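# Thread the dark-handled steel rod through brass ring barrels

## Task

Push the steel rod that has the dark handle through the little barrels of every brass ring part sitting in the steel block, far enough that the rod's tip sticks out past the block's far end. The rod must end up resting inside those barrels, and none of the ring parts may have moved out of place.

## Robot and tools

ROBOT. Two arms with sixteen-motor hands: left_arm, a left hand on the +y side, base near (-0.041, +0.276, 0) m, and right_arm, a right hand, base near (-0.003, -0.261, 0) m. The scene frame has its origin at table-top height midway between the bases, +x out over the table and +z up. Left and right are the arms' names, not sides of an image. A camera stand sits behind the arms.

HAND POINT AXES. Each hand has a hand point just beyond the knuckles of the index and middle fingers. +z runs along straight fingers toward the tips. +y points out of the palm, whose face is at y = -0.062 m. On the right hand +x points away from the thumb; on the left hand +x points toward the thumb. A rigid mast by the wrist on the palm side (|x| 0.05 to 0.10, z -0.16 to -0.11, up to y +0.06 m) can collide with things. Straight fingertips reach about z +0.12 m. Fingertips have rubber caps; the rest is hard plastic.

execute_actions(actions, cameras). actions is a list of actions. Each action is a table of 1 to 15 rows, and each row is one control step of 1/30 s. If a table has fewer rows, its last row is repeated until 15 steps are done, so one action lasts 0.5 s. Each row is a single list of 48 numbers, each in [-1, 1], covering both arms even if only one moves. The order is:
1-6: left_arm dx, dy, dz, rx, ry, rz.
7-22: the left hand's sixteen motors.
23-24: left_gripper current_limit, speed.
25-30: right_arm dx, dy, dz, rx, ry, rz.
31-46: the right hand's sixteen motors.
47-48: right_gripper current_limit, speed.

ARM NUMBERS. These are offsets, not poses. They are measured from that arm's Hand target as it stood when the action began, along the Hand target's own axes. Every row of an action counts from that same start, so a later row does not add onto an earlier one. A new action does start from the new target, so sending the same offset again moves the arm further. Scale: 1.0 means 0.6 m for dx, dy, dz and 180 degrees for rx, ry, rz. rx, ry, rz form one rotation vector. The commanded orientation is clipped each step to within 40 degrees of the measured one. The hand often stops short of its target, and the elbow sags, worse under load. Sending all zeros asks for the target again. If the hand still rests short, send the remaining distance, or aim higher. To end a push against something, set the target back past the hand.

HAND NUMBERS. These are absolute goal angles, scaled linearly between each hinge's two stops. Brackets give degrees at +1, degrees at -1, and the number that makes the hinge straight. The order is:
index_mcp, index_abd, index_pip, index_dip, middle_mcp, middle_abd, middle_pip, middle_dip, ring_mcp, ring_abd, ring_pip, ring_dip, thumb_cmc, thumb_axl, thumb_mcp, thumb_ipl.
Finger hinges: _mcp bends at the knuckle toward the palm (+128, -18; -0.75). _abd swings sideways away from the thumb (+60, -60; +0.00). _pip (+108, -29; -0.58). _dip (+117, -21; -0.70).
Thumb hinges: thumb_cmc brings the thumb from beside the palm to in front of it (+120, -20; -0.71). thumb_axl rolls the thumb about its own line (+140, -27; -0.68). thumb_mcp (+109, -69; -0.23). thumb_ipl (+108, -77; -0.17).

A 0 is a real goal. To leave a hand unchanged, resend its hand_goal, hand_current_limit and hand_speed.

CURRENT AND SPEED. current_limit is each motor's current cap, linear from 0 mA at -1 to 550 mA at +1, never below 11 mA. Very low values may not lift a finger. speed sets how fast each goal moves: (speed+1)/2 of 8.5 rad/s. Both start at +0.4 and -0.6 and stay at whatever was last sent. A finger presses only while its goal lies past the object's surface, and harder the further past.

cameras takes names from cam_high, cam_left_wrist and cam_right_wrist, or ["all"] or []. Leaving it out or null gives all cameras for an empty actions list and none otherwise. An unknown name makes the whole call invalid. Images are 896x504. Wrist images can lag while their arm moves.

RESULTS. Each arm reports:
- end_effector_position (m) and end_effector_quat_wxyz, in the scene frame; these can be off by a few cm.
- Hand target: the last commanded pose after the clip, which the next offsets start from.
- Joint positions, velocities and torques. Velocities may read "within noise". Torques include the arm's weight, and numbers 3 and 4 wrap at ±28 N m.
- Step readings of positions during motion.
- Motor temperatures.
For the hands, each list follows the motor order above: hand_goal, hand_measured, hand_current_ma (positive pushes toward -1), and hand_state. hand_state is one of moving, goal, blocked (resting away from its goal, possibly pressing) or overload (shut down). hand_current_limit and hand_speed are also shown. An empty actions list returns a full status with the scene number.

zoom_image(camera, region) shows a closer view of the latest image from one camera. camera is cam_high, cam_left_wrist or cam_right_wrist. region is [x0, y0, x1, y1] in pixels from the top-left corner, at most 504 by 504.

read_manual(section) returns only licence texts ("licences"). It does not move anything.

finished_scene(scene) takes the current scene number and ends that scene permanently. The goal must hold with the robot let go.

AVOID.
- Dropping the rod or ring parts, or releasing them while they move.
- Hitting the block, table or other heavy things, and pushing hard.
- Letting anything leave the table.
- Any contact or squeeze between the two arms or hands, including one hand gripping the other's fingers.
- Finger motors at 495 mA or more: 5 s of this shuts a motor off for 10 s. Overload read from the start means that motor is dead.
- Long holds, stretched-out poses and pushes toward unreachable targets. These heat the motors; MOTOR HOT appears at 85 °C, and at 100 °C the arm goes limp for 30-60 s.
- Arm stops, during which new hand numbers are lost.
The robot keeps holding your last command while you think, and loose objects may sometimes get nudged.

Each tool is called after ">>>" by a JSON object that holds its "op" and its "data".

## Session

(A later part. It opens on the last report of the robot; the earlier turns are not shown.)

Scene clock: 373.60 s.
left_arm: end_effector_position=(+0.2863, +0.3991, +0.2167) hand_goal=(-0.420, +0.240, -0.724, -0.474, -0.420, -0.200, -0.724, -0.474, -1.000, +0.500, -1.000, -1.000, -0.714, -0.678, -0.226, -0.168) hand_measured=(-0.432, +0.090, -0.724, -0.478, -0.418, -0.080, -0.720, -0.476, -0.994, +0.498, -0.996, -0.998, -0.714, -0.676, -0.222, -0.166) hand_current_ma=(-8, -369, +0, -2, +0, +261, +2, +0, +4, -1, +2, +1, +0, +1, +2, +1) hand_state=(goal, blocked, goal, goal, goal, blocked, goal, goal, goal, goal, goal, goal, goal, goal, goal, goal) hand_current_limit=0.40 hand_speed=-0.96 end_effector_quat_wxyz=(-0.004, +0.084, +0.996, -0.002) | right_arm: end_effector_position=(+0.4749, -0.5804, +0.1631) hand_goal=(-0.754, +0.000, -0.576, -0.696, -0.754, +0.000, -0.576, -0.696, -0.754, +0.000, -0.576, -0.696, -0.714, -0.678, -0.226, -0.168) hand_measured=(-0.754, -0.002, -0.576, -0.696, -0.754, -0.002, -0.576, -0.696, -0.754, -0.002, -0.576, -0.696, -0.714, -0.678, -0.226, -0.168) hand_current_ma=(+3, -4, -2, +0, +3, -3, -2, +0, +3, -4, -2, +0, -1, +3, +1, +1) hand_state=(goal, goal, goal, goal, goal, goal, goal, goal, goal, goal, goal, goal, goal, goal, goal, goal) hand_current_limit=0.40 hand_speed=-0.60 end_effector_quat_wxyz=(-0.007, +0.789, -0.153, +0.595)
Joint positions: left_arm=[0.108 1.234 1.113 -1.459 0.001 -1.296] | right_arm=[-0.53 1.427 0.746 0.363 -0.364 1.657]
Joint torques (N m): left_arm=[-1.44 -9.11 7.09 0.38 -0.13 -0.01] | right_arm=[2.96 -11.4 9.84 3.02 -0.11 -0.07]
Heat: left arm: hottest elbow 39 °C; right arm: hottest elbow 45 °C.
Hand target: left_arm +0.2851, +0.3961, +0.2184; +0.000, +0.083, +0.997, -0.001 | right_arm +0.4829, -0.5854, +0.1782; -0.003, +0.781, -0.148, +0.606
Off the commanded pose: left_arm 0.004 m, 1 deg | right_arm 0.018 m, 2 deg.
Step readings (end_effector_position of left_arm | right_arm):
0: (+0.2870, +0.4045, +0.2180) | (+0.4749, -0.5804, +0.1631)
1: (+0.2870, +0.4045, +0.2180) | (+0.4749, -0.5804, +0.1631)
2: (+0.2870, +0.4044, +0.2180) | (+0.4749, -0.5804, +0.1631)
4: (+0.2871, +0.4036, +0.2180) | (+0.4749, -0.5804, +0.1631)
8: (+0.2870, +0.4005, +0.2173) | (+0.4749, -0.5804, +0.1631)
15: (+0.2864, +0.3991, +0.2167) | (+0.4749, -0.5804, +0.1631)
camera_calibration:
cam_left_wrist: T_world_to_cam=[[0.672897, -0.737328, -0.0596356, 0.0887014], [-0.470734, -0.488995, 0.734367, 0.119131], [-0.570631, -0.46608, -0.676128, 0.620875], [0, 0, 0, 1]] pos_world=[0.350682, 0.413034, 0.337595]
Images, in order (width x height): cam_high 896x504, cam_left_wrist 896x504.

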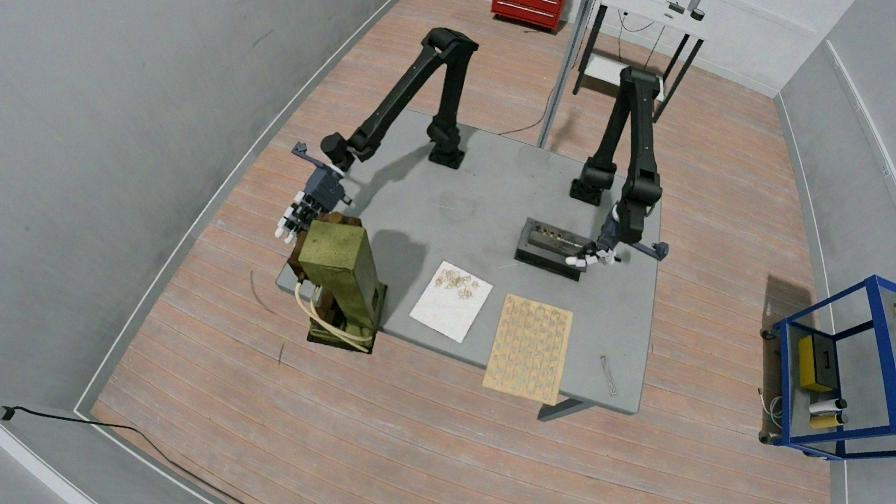

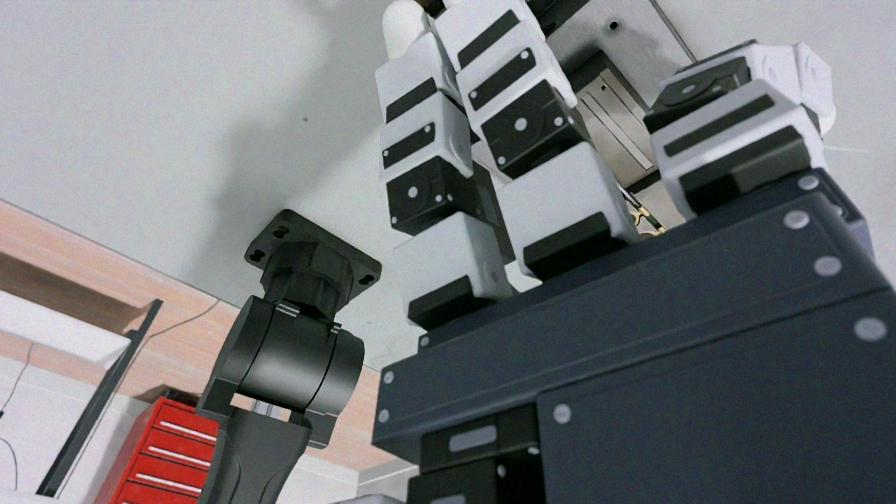

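>>> {"op": "execute_actions", "data": {"actions": [[[-0.0013,-0.020,-0.002,0,0,0,-0.42,0.24,-0.723,-0.474,-0.42,-0.2,-0.723,-0.474,-1,0.5,-1,-1,-0.714,-0.678,-0.226,-0.168,0.4,-0.96,0,0,0,0,0,0,-0.754,0,-0.576,-0.696,-0.754,0,-0.576,-0.696,-0.754,0,-0.576,-0.696,-0.714,-0.678,-0.226,-0.168,0.4,-0.6]]], "cameras": ["cam_left_wrist","cam_high"]}}

>>> {"op": "zoom_image", "data": {"camera": "cam_left_wrist", "region": [610, 170, 690, 245]}}

>>> {"op": "zoom_image", "data": {"camera": "cam_high", "region": [540, 220, 600, 260]}}

Scene clock: 375.00 s.
left_arm: end_effector_position=(+0.2868, +0.3867, +0.2190) hand_goal=(-0.420, +0.240, -0.724, -0.474, -0.420, -0.200, -0.724, -0.474, -1.000, +0.500, -1.000, -1.000, -0.714, -0.678, -0.226, -0.168) hand_measured=(-0.432, +0.090, -0.724, -0.478, -0.418, -0.080, -0.720, -0.476, -0.994, +0.498, -0.996, -0.998, -0.714, -0.676, -0.222, -0.166) hand_current_ma=(-8, -369, +0, -2, +0, +261, +2, +0, +4, -1, +2, +1, +0, +1, +2, +1) hand_state=(goal, blocked, goal, goal, goal, blocked, goal, goal, goal, goal, goal, goal, goal, goal, goal, goal) hand_current_limit=0.40 hand_speed=-0.96 end_effector_quat_wxyz=(-0.001, +0.085, +0.996, -0.001) | right_arm: end_effector_position=(+0.4749, -0.5804, +0.1631) hand_goal=(-0.754, +0.000, -0.576, -0.696, -0.754, +0.000, -0.576, -0.696, -0.754, +0.000, -0.576, -0.696, -0.714, -0.678, -0.226, -0.168) hand_measured=(-0.754, -0.002, -0.576, -0.696, -0.754, -0.002, -0.576, -0.696, -0.754, -0.002, -0.576, -0.696, -0.714, -0.678, -0.226, -0.168) hand_current_ma=(+3, -4, -2, +0, +3, -3, -2, +0, +3, -4, -2, +0, -1, +3, +1, +1) hand_state=(goal, goal, goal, goal, goal, goal, goal, goal, goal, goal, goal, goal, goal, goal, goal, goal) hand_current_limit=0.40 hand_speed=-0.60 end_effector_quat_wxyz=(-0.007, +0.789, -0.153, +0.595)
Joint positions: left_arm=[0.071 1.227 1.113 -1.459 0.001 -1.331] | right_arm=[-0.53 1.427 0.746 0.363 -0.364 1.657]
Joint torques (N m): left_arm=[-1.79 -8.88 6.98 0.31 -0.15 -0.06] | right_arm=[2.67 -11.93 9.95 2.77 -0.1 -0.07]
Heat: left arm: hottest elbow 39 °C; right arm: hottest elbow 45 °C.
Hand target: left_arm +0.2839, +0.3842, +0.2196; +0.000, +0.083, +0.997, +0.000 | right_arm +0.4829, -0.5854, +0.1782; -0.003, +0.781, -0.148, +0.606
Off the commanded pose: left_arm 0.004 m, 0 deg | right_arm 0.018 m, 2 deg.
Step readings (end_effector_position of left_arm | right_arm):
0: (+0.2862, +0.3991, +0.2167) | (+0.4749, -0.5804, +0.1631)
1: (+0.2862, +0.3990, +0.2167) | (+0.4749, -0.5804, +0.1631)
2: (+0.2862, +0.3986, +0.2167) | (+0.4749, -0.5804, +0.1631)
4: (+0.2865, +0.3958, +0.2171) | (+0.4749, -0.5804, +0.1631)
8: (+0.2874, +0.3889, +0.2184) | (+0.4749, -0.5804, +0.1631)
15: (+0.2870, +0.3868, +0.2190) | (+0.4749, -0.5804, +0.1631)
camera_calibration:
cam_left_wrist: T_world_to_cam=[[0.672235, -0.738263, -0.0553956, 0.0790293], [-0.47671, -0.488893, 0.730569, 0.114153], [-0.566435, -0.464706, -0.680588, 0.616256], [0, 0, 0, 1]] pos_world=[0.350361, 0.400531, 0.340397]
Images, in order (width x height): cam_high 896x504, cam_left_wrist 896x504.

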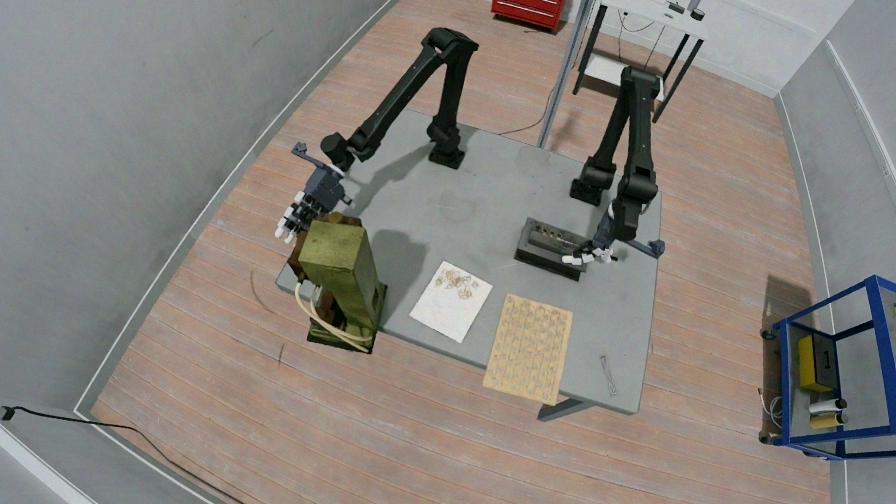

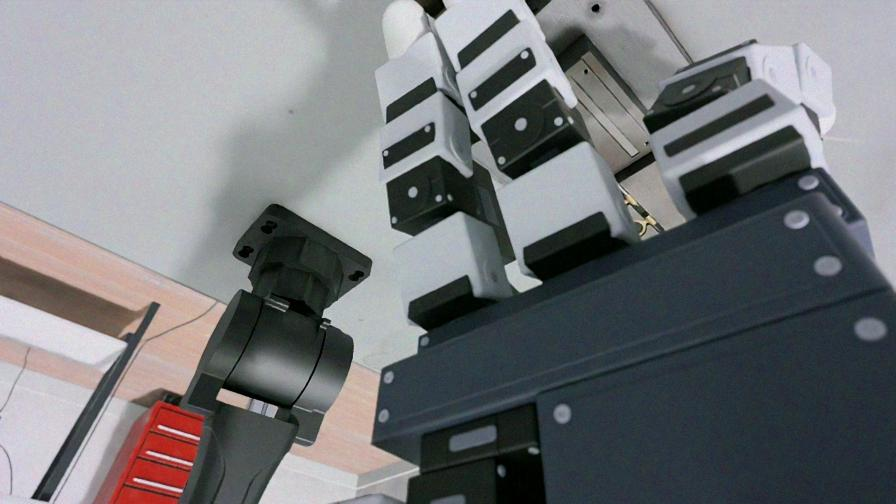

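Scaled by 6.300 from the camera's 896x504 image, which has a finer 1280x720 frame.

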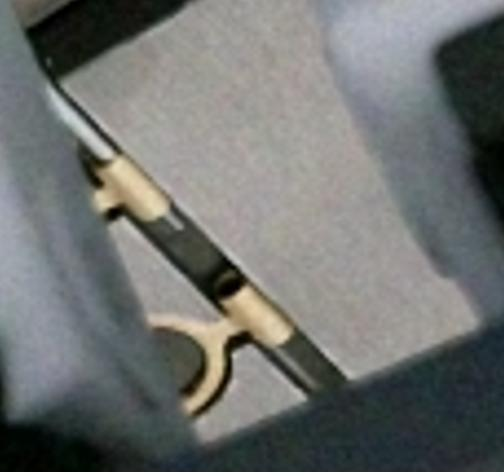

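Scaled by 8.400 from the camera's 896x504 image, which has a finer 1280x720 frame.

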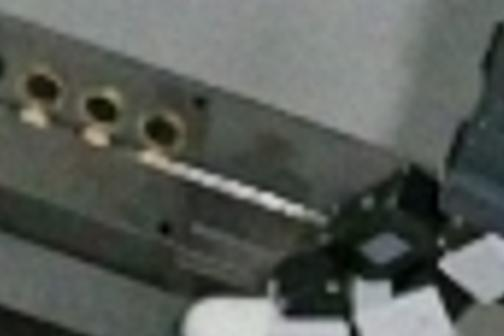

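>>> {"op": "execute_actions", "data": {"actions": [[[-0.0005,-0.020,-0.001,0,0,0,-0.42,0.24,-0.723,-0.474,-0.42,-0.2,-0.723,-0.474,-1,0.5,-1,-1,-0.714,-0.678,-0.226,-0.168,0.4,-0.96,0,0,0,0,0,0,-0.754,0,-0.576,-0.696,-0.754,0,-0.576,-0.696,-0.754,0,-0.576,-0.696,-0.714,-0.678,-0.226,-0.168,0.4,-0.6]]], "cameras": ["cam_left_wrist","cam_high"]}}

>>> {"op": "zoom_image", "data": {"camera": "cam_left_wrist", "region": [610, 170, 690, 245]}}

>>> {"op": "zoom_image", "data": {"camera": "cam_high", "region": [540, 220, 600, 260]}}

Scene clock: 377.43 s.
left_arm: end_effector_position=(+0.2854, +0.3749, +0.2187) hand_goal=(-0.420, +0.240, -0.724, -0.474, -0.420, -0.200, -0.724, -0.474, -1.000, +0.500, -1.000, -1.000, -0.714, -0.678, -0.226, -0.168) hand_measured=(-0.430, +0.090, -0.724, -0.478, -0.418, -0.080, -0.720, -0.474, -0.994, +0.498, -0.996, -0.998, -0.714, -0.676, -0.222, -0.166) hand_current_ma=(-7, -369, +0, -1, +1, +261, +2, +0, +4, -1, +2, +1, +0, +1, +2, +1) hand_state=(goal, blocked, goal, goal, goal, blocked, goal, goal, goal, goal, goal, goal, goal, goal, goal, goal) hand_current_limit=0.40 hand_speed=-0.96 end_effector_quat_wxyz=(-0.001, +0.085, +0.996, -0.001) | right_arm: end_effector_position=(+0.4749, -0.5804, +0.1631) hand_goal=(-0.754, +0.000, -0.576, -0.696, -0.754, +0.000, -0.576, -0.696, -0.754, +0.000, -0.576, -0.696, -0.714, -0.678, -0.226, -0.168) hand_measured=(-0.754, -0.002, -0.576, -0.696, -0.754, -0.002, -0.576, -0.696, -0.754, -0.002, -0.576, -0.696, -0.714, -0.678, -0.226, -0.168) hand_current_ma=(+3, -4, -2, +0, +3, -3, -2, +0, +3, -4, -2, +0, -1, +3, +1, +1) hand_state=(goal, goal, goal, goal, goal, goal, goal, goal, goal, goal, goal, goal, goal, goal, goal, goal) hand_current_limit=0.40 hand_speed=-0.60 end_effector_quat_wxyz=(-0.007, +0.789, -0.153, +0.595)
Joint positions: left_arm=[0.036 1.221 1.108 -1.459 0.001 -1.366] | right_arm=[-0.53 1.427 0.746 0.363 -0.364 1.657]
Joint torques (N m): left_arm=[-1.55 -8.82 7.01 0.13 -0.1 -0.08] | right_arm=[2.14 -11.63 9.83 2.84 -0.08 -0.1]
Heat: left arm: hottest elbow 39 °C; right arm: hottest elbow 45 °C.
Hand target: left_arm +0.2822, +0.3723, +0.2202; +0.000, +0.083, +0.997, +0.000 | right_arm +0.4829, -0.5854, +0.1782; -0.003, +0.781, -0.148, +0.606
Off the commanded pose: left_arm 0.004 m, 0 deg | right_arm 0.018 m, 2 deg.
Step readings (end_effector_position of left_arm | right_arm):
0: (+0.2868, +0.3867, +0.2190) | (+0.4749, -0.5804, +0.1631)
1: (+0.2868, +0.3866, +0.2190) | (+0.4749, -0.5804, +0.1631)
2: (+0.2867, +0.3858, +0.2189) | (+0.4749, -0.5804, +0.1631)
4: (+0.2863, +0.3837, +0.2187) | (+0.4749, -0.5804, +0.1631)
8: (+0.2861, +0.3769, +0.2185) | (+0.4749, -0.5804, +0.1631)
15: (+0.2856, +0.3750, +0.2187) | (+0.4749, -0.5804, +0.1631)
camera_calibration:
cam_left_wrist: T_world_to_cam=[[0.672218, -0.738247, -0.055803, 0.0713056], [-0.476648, -0.489225, 0.730387, 0.108056], [-0.566507, -0.464381, -0.68075, 0.609682], [0, 0, 0, 1]] pos_world=[0.348961, 0.38863, 0.340097]
Images, in order (width x height): cam_high 896x504, cam_left_wrist 896x504.

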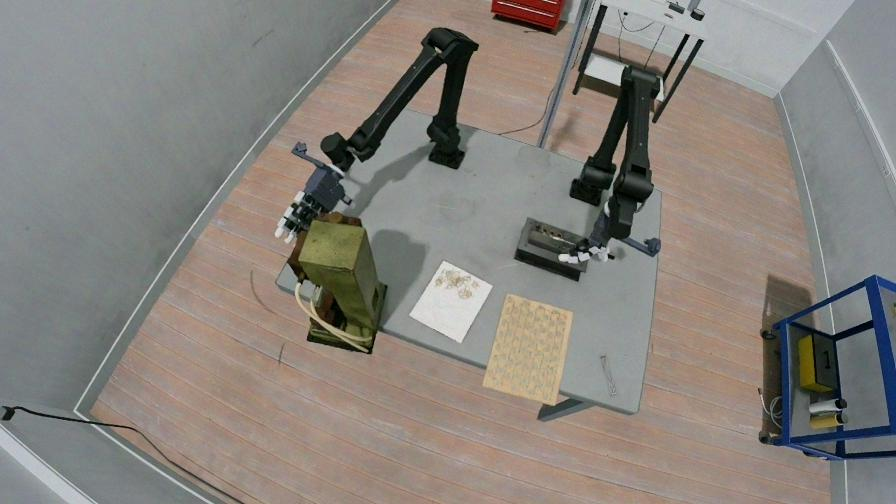

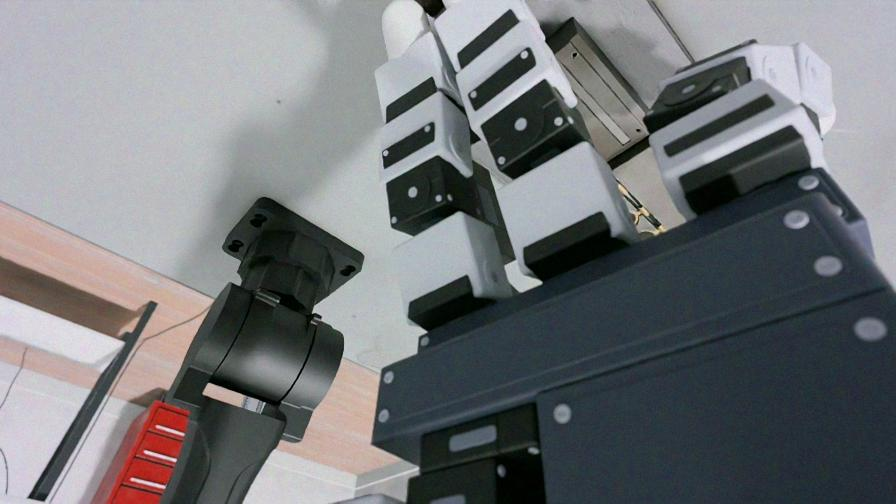

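Scaled by 6.300 from the camera's 896x504 image, which has a finer 1280x720 frame.

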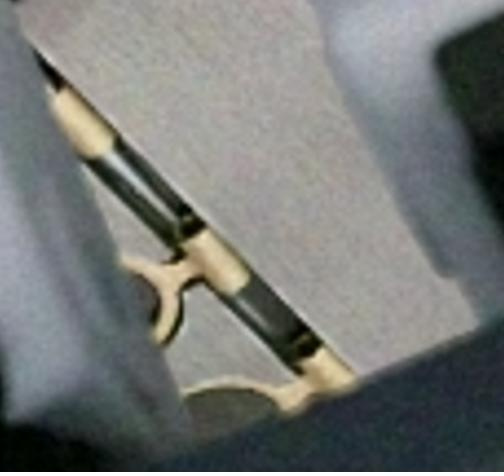

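Scaled by 8.400 from the camera's 896x504 image, which has a finer 1280x720 frame.

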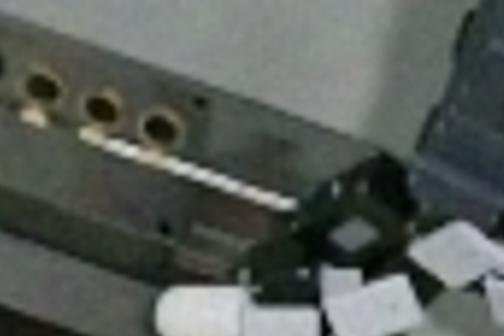

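>>> {"op": "execute_actions", "data": {"actions": [[[-0.001,-0.020,-0.002,0,0,0,-0.42,0.24,-0.723,-0.474,-0.42,-0.2,-0.723,-0.474,-1,0.5,-1,-1,-0.714,-0.678,-0.226,-0.168,0.4,-0.96,0,0,0,0,0,0,-0.754,0,-0.576,-0.696,-0.754,0,-0.576,-0.696,-0.754,0,-0.576,-0.696,-0.714,-0.678,-0.226,-0.168,0.4,-0.6]]], "cameras": ["cam_left_wrist","cam_high"]}}

>>> {"op": "zoom_image", "data": {"camera": "cam_left_wrist", "region": [610, 170, 690, 245]}}

>>> {"op": "zoom_image", "data": {"camera": "cam_high", "region": [520, 210, 600, 260]}}

Scene clock: 379.60 s.
left_arm: end_effector_position=(+0.2845, +0.3680, +0.2213) hand_goal=(-0.420, +0.240, -0.724, -0.474, -0.420, -0.200, -0.724, -0.474, -1.000, +0.500, -1.000, -1.000, -0.714, -0.678, -0.226, -0.168) hand_measured=(-0.410, +0.090, -0.718, -0.472, -0.402, -0.080, -0.710, -0.468, -0.994, +0.498, -0.996, -0.998, -0.714, -0.676, -0.222, -0.166) hand_current_ma=(+6, -369, +3, +1, +18, +261, +10, +3, +4, -1, +2, +1, +0, +1, +2, +1) hand_state=(goal, blocked, goal, goal, goal, blocked, goal, goal, goal, goal, goal, goal, goal, goal, goal, goal) hand_current_limit=0.40 hand_speed=-0.96 end_effector_quat_wxyz=(+0.001, +0.082, +0.997, +0.005) | right_arm: end_effector_position=(+0.4749, -0.5804, +0.1631) hand_goal=(-0.754, +0.000, -0.576, -0.696, -0.754, +0.000, -0.576, -0.696, -0.754, +0.000, -0.576, -0.696, -0.714, -0.678, -0.226, -0.168) hand_measured=(-0.754, -0.002, -0.576, -0.696, -0.754, -0.002, -0.576, -0.696, -0.754, -0.002, -0.576, -0.696, -0.714, -0.678, -0.226, -0.168) hand_current_ma=(+3, -4, -2, +0, +3, -3, -2, +0, +3, -4, -2, +0, -1, +3, +1, +1) hand_state=(goal, goal, goal, goal, goal, goal, goal, goal, goal, goal, goal, goal, goal, goal, goal, goal) hand_current_limit=0.40 hand_speed=-0.60 end_effector_quat_wxyz=(-0.007, +0.789, -0.153, +0.595)
Joint positions: left_arm=[0.01 1.216 1.108 -1.459 -0.01 -1.399] | right_arm=[-0.53 1.427 0.746 0.363 -0.364 1.657]
Joint torques (N m): left_arm=[-2.61 -8.64 7.05 0.01 0.32 -0.11] | right_arm=[2.14 -11.69 9.74 2.69 -0.11 -0.13]
Heat: left arm: hottest elbow 39 °C; right arm: hottest elbow 45 °C.
Hand target: left_arm +0.2808, +0.3603, +0.2214; +0.000, +0.083, +0.997, +0.000 | right_arm +0.4829, -0.5854, +0.1782; -0.003, +0.781, -0.148, +0.606
Off the commanded pose: left_arm 0.008 m, 1 deg | right_arm 0.018 m, 2 deg.
Step readings (end_effector_position of left_arm | right_arm):
0: (+0.2853, +0.3749, +0.2187) | (+0.4749, -0.5804, +0.1631)
1: (+0.2853, +0.3748, +0.2187) | (+0.4749, -0.5804, +0.1631)
2: (+0.2853, +0.3742, +0.2187) | (+0.4749, -0.5804, +0.1631)
4: (+0.2853, +0.3724, +0.2192) | (+0.4749, -0.5804, +0.1631)
8: (+0.2854, +0.3686, +0.2207) | (+0.4749, -0.5804, +0.1631)
15: (+0.2847, +0.3679, +0.2213) | (+0.4749, -0.5804, +0.1631)
camera_calibration:
cam_left_wrist: T_world_to_cam=[[0.677575, -0.732959, -0.0605254, 0.0645228], [-0.477045, -0.500647, 0.722344, 0.108343], [-0.55975, -0.460568, -0.688881, 0.60613], [0, 0, 0, 1]] pos_world=[0.347247, 0.380699, 0.343196]
Images, in order (width x height): cam_high 896x504, cam_left_wrist 896x504.

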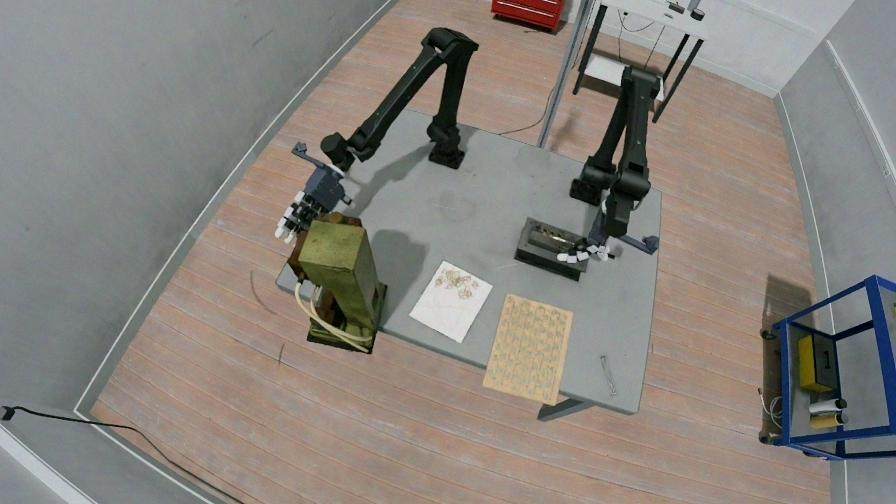

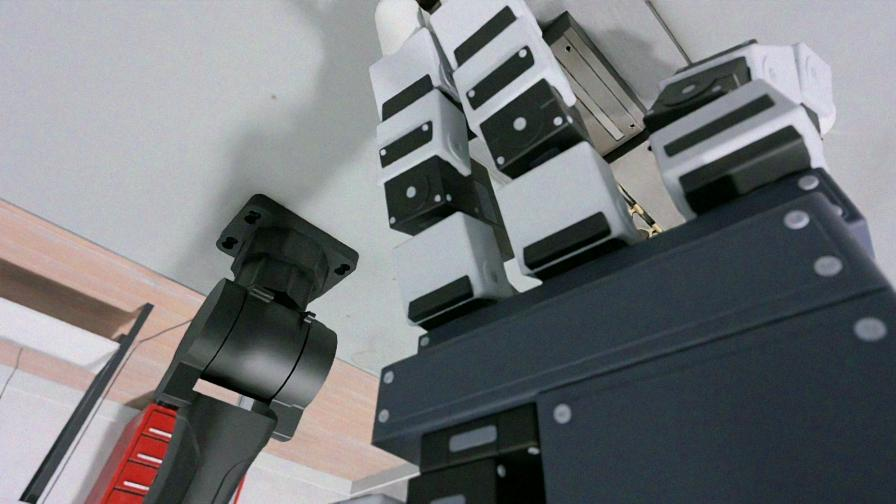

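Scaled by 6.300 from the camera's 896x504 image, which has a finer 1280x720 frame.

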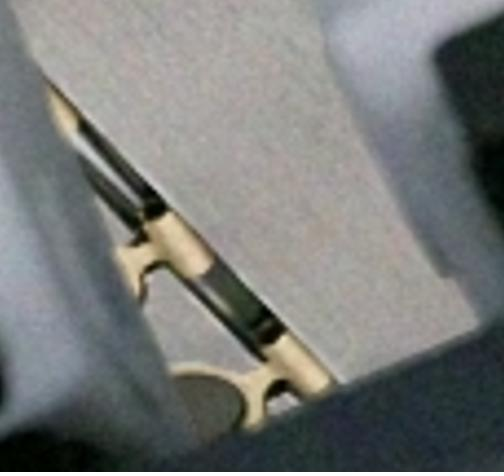

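Scaled by 6.300 from the camera's 896x504 image, which has a finer 1280x720 frame.

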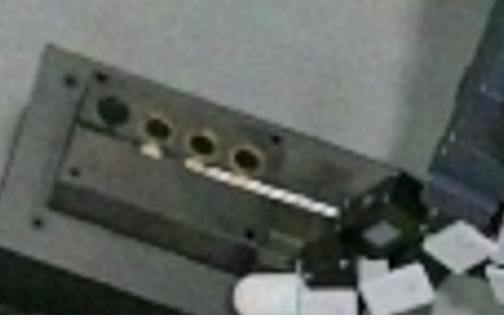

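>>> {"op": "zoom_image", "data": {"camera": "cam_left_wrist", "region": [612, 178, 668, 234]}}

Scaled by 9.000 from the camera's 896x504 image, which has a finer 1280x720 frame.

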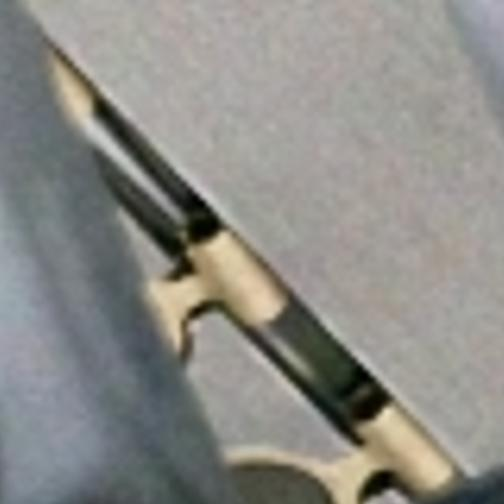

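>>> {"op": "zoom_image", "data": {"camera": "cam_left_wrist", "region": [360, 0, 700, 190]}}

>>> {"op": "zoom_image", "data": {"camera": "cam_high", "region": [560, 215, 640, 275]}}

Scaled by 1.482 from the camera's 896x504 image, which has a finer 1280x720 frame.

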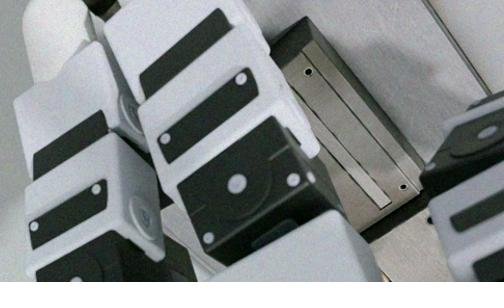

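Scaled by 6.300 from the camera's 896x504 image, which has a finer 1280x720 frame.

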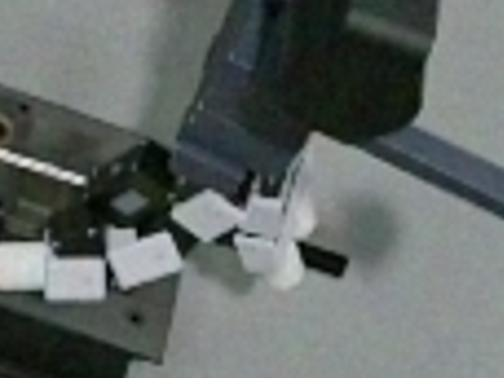

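>>> {"op": "execute_actions", "data": {"actions": [[[0.004,0.002,0,0,0,0,-0.42,0.24,-0.723,-0.474,-0.42,-0.2,-0.723,-0.474,-1,0.5,-1,-1,-0.714,-0.678,-0.226,-0.168,0.4,-0.96,0,0,0,0,0,0,-0.754,0,-0.576,-0.696,-0.754,0,-0.576,-0.696,-0.754,0,-0.576,-0.696,-0.714,-0.678,-0.226,-0.168,0.4,-0.6]]], "cameras": ["cam_left_wrist","cam_high"]}}

>>> {"op": "zoom_image", "data": {"camera": "cam_left_wrist", "region": [612, 178, 668, 234]}}

Scene clock: 386.97 s.
left_arm: end_effector_position=(+0.2829, +0.3680, +0.2218) hand_goal=(-0.420, +0.240, -0.724, -0.474, -0.420, -0.200, -0.724, -0.474, -1.000, +0.500, -1.000, -1.000, -0.714, -0.678, -0.226, -0.168) hand_measured=(-0.410, +0.090, -0.718, -0.472, -0.402, -0.080, -0.710, -0.468, -0.994, +0.498, -0.996, -0.998, -0.714, -0.676, -0.222, -0.166) hand_current_ma=(+6, -369, +3, +1, +18, +261, +11, +3, +4, -1, +2, +1, +0, +1, +2, +1) hand_state=(goal, blocked, goal, goal, goal, blocked, goal, goal, goal, goal, goal, goal, goal, goal, goal, goal) hand_current_limit=0.40 hand_speed=-0.96 end_effector_quat_wxyz=(+0.002, +0.082, +0.997, +0.005) | right_arm: end_effector_position=(+0.4749, -0.5804, +0.1631) hand_goal=(-0.754, +0.000, -0.576, -0.696, -0.754, +0.000, -0.576, -0.696, -0.754, +0.000, -0.576, -0.696, -0.714, -0.678, -0.226, -0.168) hand_measured=(-0.754, -0.002, -0.576, -0.696, -0.754, -0.002, -0.576, -0.696, -0.754, -0.002, -0.576, -0.696, -0.714, -0.678, -0.226, -0.168) hand_current_ma=(+3, -4, -2, +0, +3, -3, -2, +0, +3, -4, -2, +0, -1, +3, +1, +1) hand_state=(goal, goal, goal, goal, goal, goal, goal, goal, goal, goal, goal, goal, goal, goal, goal, goal) hand_current_limit=0.40 hand_speed=-0.60 end_effector_quat_wxyz=(-0.007, +0.789, -0.153, +0.595)
Joint positions: left_arm=[0.01 1.21 1.104 -1.459 -0.01 -1.399] | right_arm=[-0.53 1.427 0.746 0.363 -0.364 1.657]
Joint torques (N m): left_arm=[-2.14 -8.35 7.01 -0.2 0.37 -0.04] | right_arm=[2.49 -11.75 9.77 2.77 -0.11 -0.1]
Heat: left arm: hottest elbow 40 °C; right arm: hottest elbow 45 °C.
Hand target: left_arm +0.2787, +0.3619, +0.2215; +0.000, +0.083, +0.997, +0.000 | right_arm +0.4829, -0.5854, +0.1782; -0.003, +0.781, -0.148, +0.606
Off the commanded pose: left_arm 0.007 m, 1 deg | right_arm 0.018 m, 2 deg.
Step readings (end_effector_position of left_arm | right_arm):
0: (+0.2844, +0.3680, +0.2213) | (+0.4749, -0.5804, +0.1631)
1: (+0.2844, +0.3680, +0.2213) | (+0.4749, -0.5804, +0.1631)
2: (+0.2844, +0.3680, +0.2214) | (+0.4749, -0.5804, +0.1631)
4: (+0.2842, +0.3680, +0.2215) | (+0.4749, -0.5804, +0.1631)
8: (+0.2831, +0.3680, +0.2216) | (+0.4749, -0.5804, +0.1631)
15: (+0.2829, +0.3680, +0.2218) | (+0.4749, -0.5804, +0.1631)
camera_calibration:
cam_left_wrist: T_world_to_cam=[[0.678004, -0.732691, -0.0589518, 0.0649922], [-0.478538, -0.500849, 0.721216, 0.108027], [-0.557954, -0.460776, -0.690197, 0.605444], [0, 0, 0, 1]] pos_world=[0.34544, 0.380699, 0.343796]
Images, in order (width x height): cam_high 896x504, cam_left_wrist 896x504.

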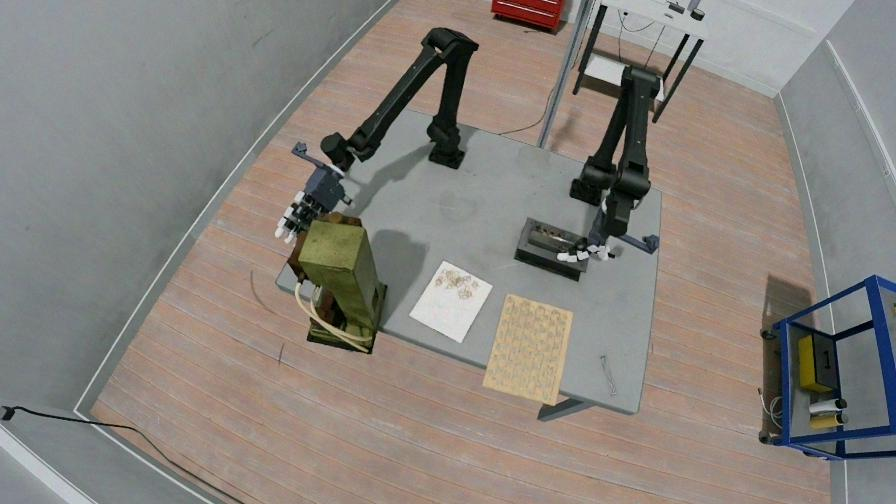

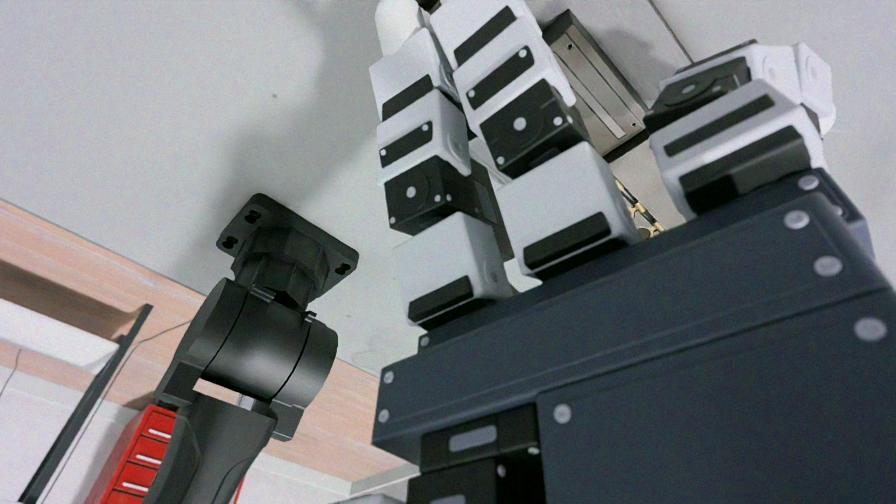

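Scaled by 9.000 from the camera's 896x504 image, which has a finer 1280x720 frame.

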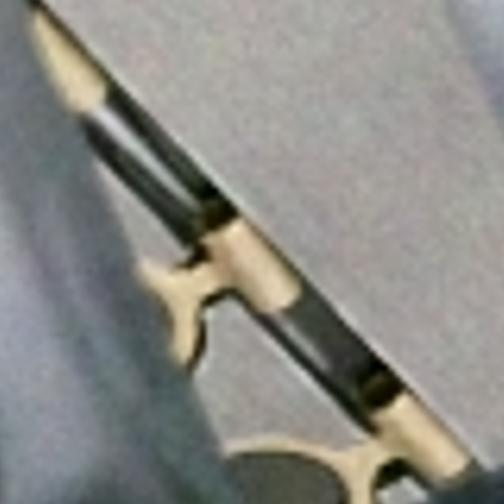

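>>> {"op": "zoom_image", "data": {"camera": "cam_high", "region": [540, 220, 600, 260]}}

Scaled by 8.400 from the camera's 896x504 image, which has a finer 1280x720 frame.

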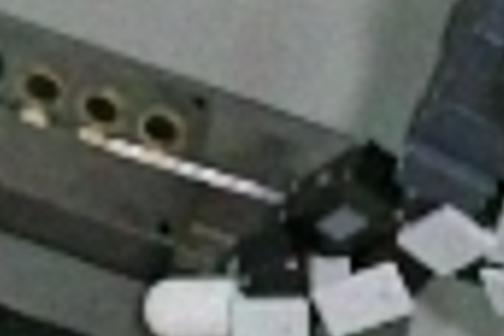

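>>> {"op": "execute_actions", "data": {"actions": [[[0.002,0.024,0,0,0,0,-0.42,0.24,-0.723,-0.474,-0.42,-0.2,-0.723,-0.474,-1,0.5,-1,-1,-0.714,-0.678,-0.226,-0.168,0.4,-0.96,0,0,0,0,0,0,-0.754,0,-0.576,-0.696,-0.754,0,-0.576,-0.696,-0.754,0,-0.576,-0.696,-0.714,-0.678,-0.226,-0.168,0.4,-0.6]]], "cameras": ["cam_left_wrist","cam_high"]}}

>>> {"op": "zoom_image", "data": {"camera": "cam_left_wrist", "region": [612, 178, 668, 234]}}

>>> {"op": "zoom_image", "data": {"camera": "cam_high", "region": [540, 220, 600, 260]}}

Scene clock: 392.67 s.
left_arm: end_effector_position=(+0.2826, +0.3742, +0.2210) hand_goal=(-0.420, +0.240, -0.724, -0.474, -0.420, -0.200, -0.724, -0.474, -1.000, +0.500, -1.000, -1.000, -0.714, -0.678, -0.226, -0.168) hand_measured=(-0.424, +0.090, -0.724, -0.472, -0.416, -0.080, -0.716, -0.468, -0.994, +0.498, -0.996, -0.998, -0.714, -0.676, -0.222, -0.166) hand_current_ma=(-2, -369, +0, +0, +2, +261, +4, +3, +4, -1, +2, +1, +0, +1, +2, +1) hand_state=(goal, blocked, goal, goal, goal, blocked, goal, goal, goal, goal, goal, goal, goal, goal, goal, goal) hand_current_limit=0.40 hand_speed=-0.96 end_effector_quat_wxyz=(+0.003, +0.080, +0.997, +0.001) | right_arm: end_effector_position=(+0.4749, -0.5804, +0.1631) hand_goal=(-0.754, +0.000, -0.576, -0.696, -0.754, +0.000, -0.576, -0.696, -0.754, +0.000, -0.576, -0.696, -0.714, -0.678, -0.226, -0.168) hand_measured=(-0.754, -0.002, -0.576, -0.696, -0.754, -0.002, -0.576, -0.696, -0.754, -0.002, -0.576, -0.696, -0.714, -0.678, -0.226, -0.168) hand_current_ma=(+3, -4, -2, +0, +3, -3, -2, +0, +3, -4, -2, +0, -1, +3, +1, +1) hand_state=(goal, goal, goal, goal, goal, goal, goal, goal, goal, goal, goal, goal, goal, goal, goal, goal) hand_current_limit=0.40 hand_speed=-0.60 end_effector_quat_wxyz=(-0.007, +0.789, -0.153, +0.595)
Joint positions: left_arm=[0.034 1.21 1.104 -1.459 -0.001 -1.378] | right_arm=[-0.53 1.427 0.746 0.363 -0.364 1.657]
Joint torques (N m): left_arm=[-0.15 -8.23 7.35 -0.03 -0.02 0.15] | right_arm=[2.08 -11.16 9.96 2.93 -0.1 -0.09]
Heat: left arm: hottest elbow 40 °C; right arm: hottest elbow 45 °C.
Hand target: left_arm +0.2798, +0.3763, +0.2215; +0.000, +0.083, +0.997, -0.001 | right_arm +0.4829, -0.5854, +0.1782; -0.003, +0.781, -0.148, +0.606
Off the commanded pose: left_arm 0.003 m, 0 deg | right_arm 0.018 m, 2 deg.
Step readings (end_effector_position of left_arm | right_arm):
0: (+0.2829, +0.3680, +0.2218) | (+0.4749, -0.5804, +0.1631)
1: (+0.2829, +0.3680, +0.2218) | (+0.4749, -0.5804, +0.1631)
2: (+0.2829, +0.3681, +0.2218) | (+0.4749, -0.5804, +0.1631)
4: (+0.2827, +0.3693, +0.2216) | (+0.4749, -0.5804, +0.1631)
8: (+0.2822, +0.3727, +0.2211) | (+0.4749, -0.5804, +0.1631)
15: (+0.2824, +0.3741, +0.2210) | (+0.4749, -0.5804, +0.1631)
camera_calibration:
cam_left_wrist: T_world_to_cam=[[0.679656, -0.731668, -0.052236, 0.0673828], [-0.477445, -0.495318, 0.725745, 0.108297], [-0.556878, -0.468317, -0.685978, 0.609167], [0, 0, 0, 1]] pos_world=[0.345141, 0.388227, 0.342799]
Images, in order (width x height): cam_high 896x504, cam_left_wrist 896x504.

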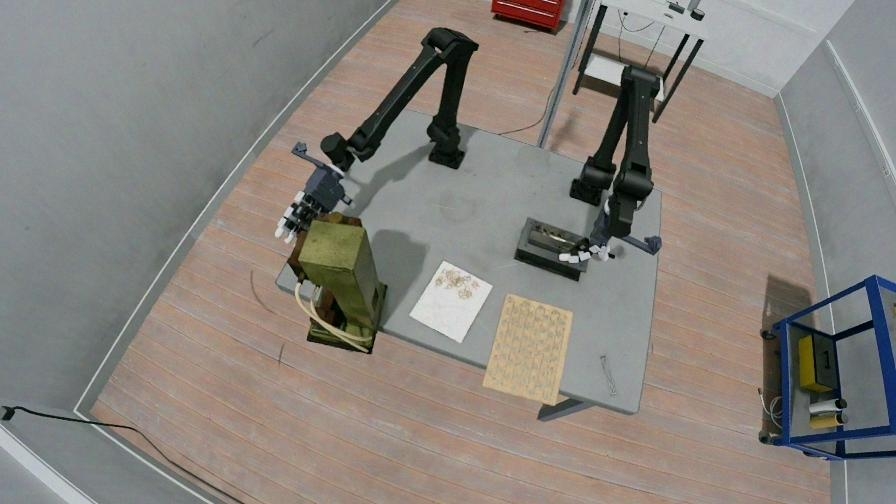

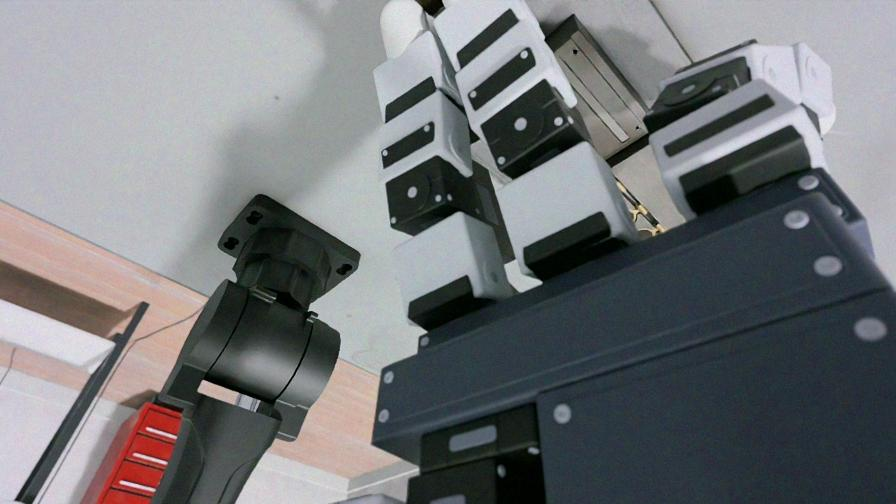

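Scaled by 9.000 from the camera's 896x504 image, which has a finer 1280x720 frame.

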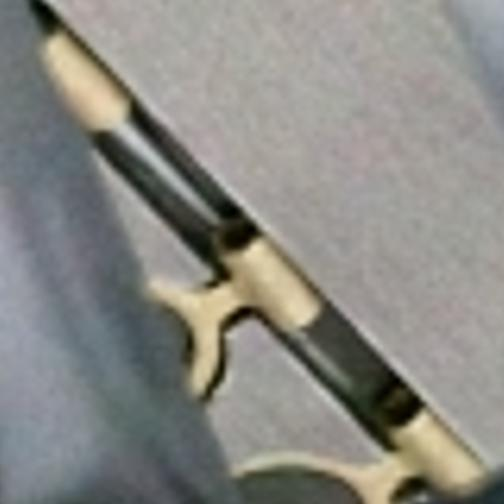

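Scaled by 8.400 from the camera's 896x504 image, which has a finer 1280x720 frame.

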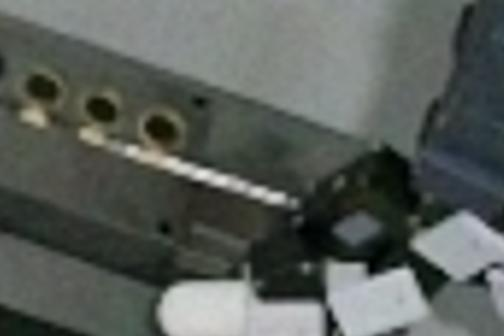

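>>> {"op": "zoom_image", "data": {"camera": "cam_left_wrist", "region": [620, 188, 650, 218]}}

Scaled by 16.800 from the camera's 896x504 image, which has a finer 1280x720 frame.

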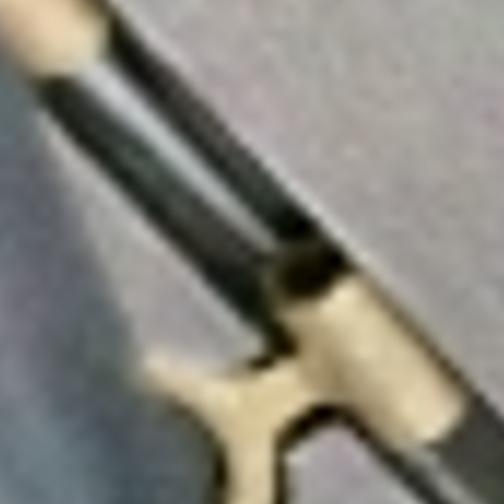

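>>> {"op": "execute_actions", "data": {"actions": [[[0.005,0,0,0,0,0,-0.42,0.24,-0.723,-0.474,-0.42,-0.2,-0.723,-0.474,-1,0.5,-1,-1,-0.714,-0.678,-0.226,-0.168,0.4,-0.96,0,0,0,0,0,0,-0.754,0,-0.576,-0.696,-0.754,0,-0.576,-0.696,-0.754,0,-0.576,-0.696,-0.714,-0.678,-0.226,-0.168,0.4,-0.6]]], "cameras": ["cam_left_wrist","cam_high"]}}

>>> {"op": "zoom_image", "data": {"camera": "cam_left_wrist", "region": [620, 188, 650, 218]}}

>>> {"op": "zoom_image", "data": {"camera": "cam_high", "region": [540, 220, 600, 260]}}

Scene clock: 396.40 s.
left_arm: end_effector_position=(+0.2807, +0.3743, +0.2201) hand_goal=(-0.420, +0.240, -0.724, -0.474, -0.420, -0.200, -0.724, -0.474, -1.000, +0.500, -1.000, -1.000, -0.714, -0.678, -0.226, -0.168) hand_measured=(-0.426, +0.090, -0.724, -0.472, -0.416, -0.080, -0.716, -0.468, -0.994, +0.498, -0.996, -0.998, -0.714, -0.676, -0.222, -0.166) hand_current_ma=(-3, -369, +0, +0, +2, +261, +4, +3, +4, -1, +2, +1, +0, +1, +2, +1) hand_state=(goal, blocked, goal, goal, goal, blocked, goal, goal, goal, goal, goal, goal, goal, goal, goal, goal) hand_current_limit=0.40 hand_speed=-0.96 end_effector_quat_wxyz=(+0.001, +0.081, +0.997, +0.001) | right_arm: end_effector_position=(+0.4749, -0.5804, +0.1631) hand_goal=(-0.754, +0.000, -0.576, -0.696, -0.754, +0.000, -0.576, -0.696, -0.754, +0.000, -0.576, -0.696, -0.714, -0.678, -0.226, -0.168) hand_measured=(-0.754, -0.002, -0.576, -0.696, -0.754, -0.002, -0.576, -0.696, -0.754, -0.002, -0.576, -0.696, -0.714, -0.678, -0.226, -0.168) hand_current_ma=(+3, -4, -2, +0, +3, -3, -2, +0, +3, -4, -2, +0, -1, +3, +1, +1) hand_state=(goal, goal, goal, goal, goal, goal, goal, goal, goal, goal, goal, goal, goal, goal, goal, goal) hand_current_limit=0.40 hand_speed=-0.60 end_effector_quat_wxyz=(-0.007, +0.789, -0.153, +0.595)
Joint positions: left_arm=[0.034 1.208 1.1 -1.461 -0.001 -1.376] | right_arm=[-0.53 1.427 0.746 0.363 -0.364 1.657]
Joint torques (N m): left_arm=[-0.15 -8.41 6.99 -0.01 -0.05 0.2] | right_arm=[2.32 -11.63 9.89 2.84 -0.1 -0.15]
Heat: left arm: hottest elbow 40 °C; right arm: hottest elbow 45 °C.
Hand target: left_arm +0.2769, +0.3768, +0.2214; +0.000, +0.083, +0.997, -0.001 | right_arm +0.4829, -0.5854, +0.1782; -0.003, +0.781, -0.148, +0.606
Off the commanded pose: left_arm 0.005 m, 0 deg | right_arm 0.018 m, 2 deg.
Step readings (end_effector_position of left_arm | right_arm):
0: (+0.2826, +0.3742, +0.2210) | (+0.4749, -0.5804, +0.1631)
1: (+0.2826, +0.3742, +0.2210) | (+0.4749, -0.5804, +0.1631)
2: (+0.2826, +0.3742, +0.2210) | (+0.4749, -0.5804, +0.1631)
4: (+0.2826, +0.3744, +0.2210) | (+0.4749, -0.5804, +0.1631)
8: (+0.2816, +0.3743, +0.2203) | (+0.4749, -0.5804, +0.1631)
15: (+0.2807, +0.3743, +0.2201) | (+0.4749, -0.5804, +0.1631)
camera_calibration:
cam_left_wrist: T_world_to_cam=[[0.678066, -0.732958, -0.0547637, 0.0701804], [-0.475637, -0.494377, 0.727572, 0.106821], [-0.560354, -0.467294, -0.683842, 0.607706], [0, 0, 0, 1]] pos_world=[0.343752, 0.388226, 0.341698]
Images, in order (width x height): cam_high 896x504, cam_left_wrist 896x504.

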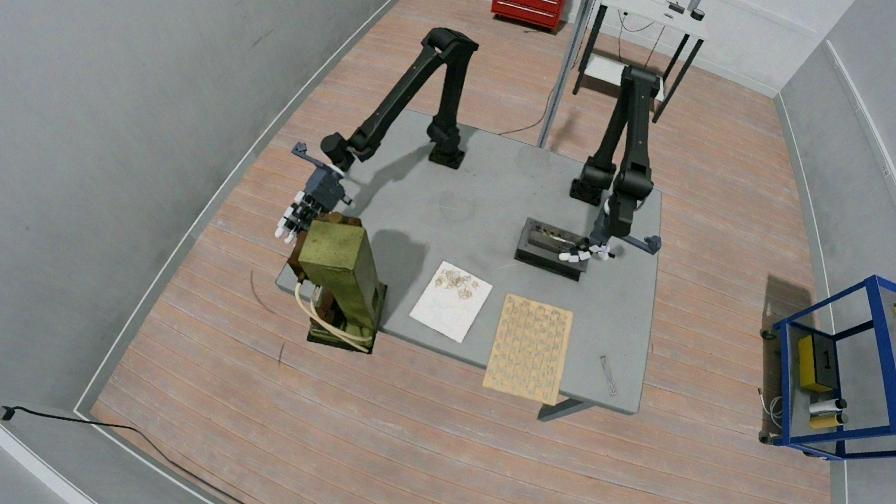

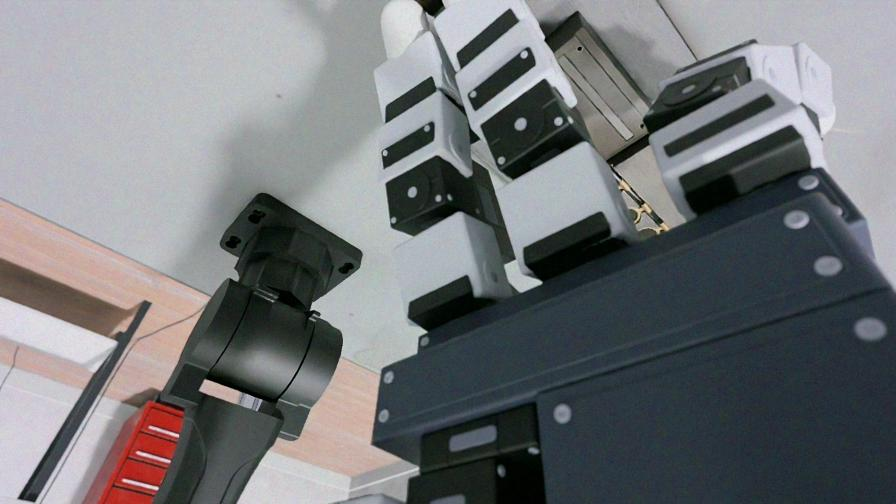

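Scaled by 16.800 from the camera's 896x504 image, which has a finer 1280x720 frame.

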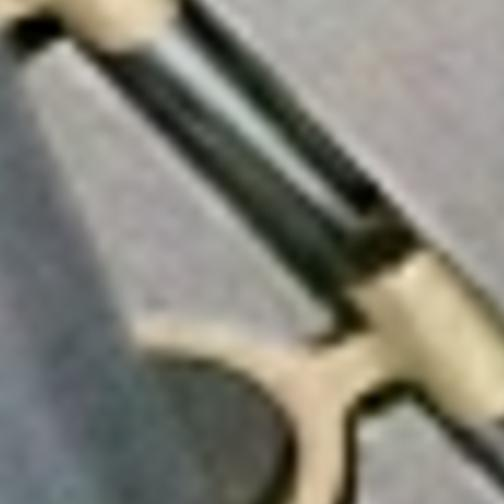

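Scaled by 8.400 from the camera's 896x504 image, which has a finer 1280x720 frame.

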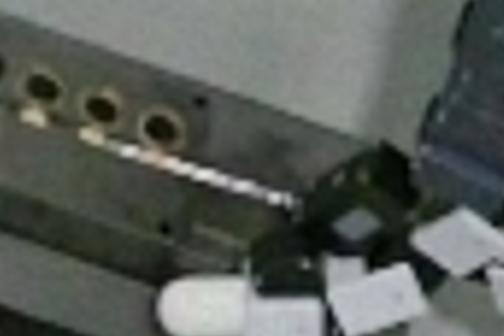

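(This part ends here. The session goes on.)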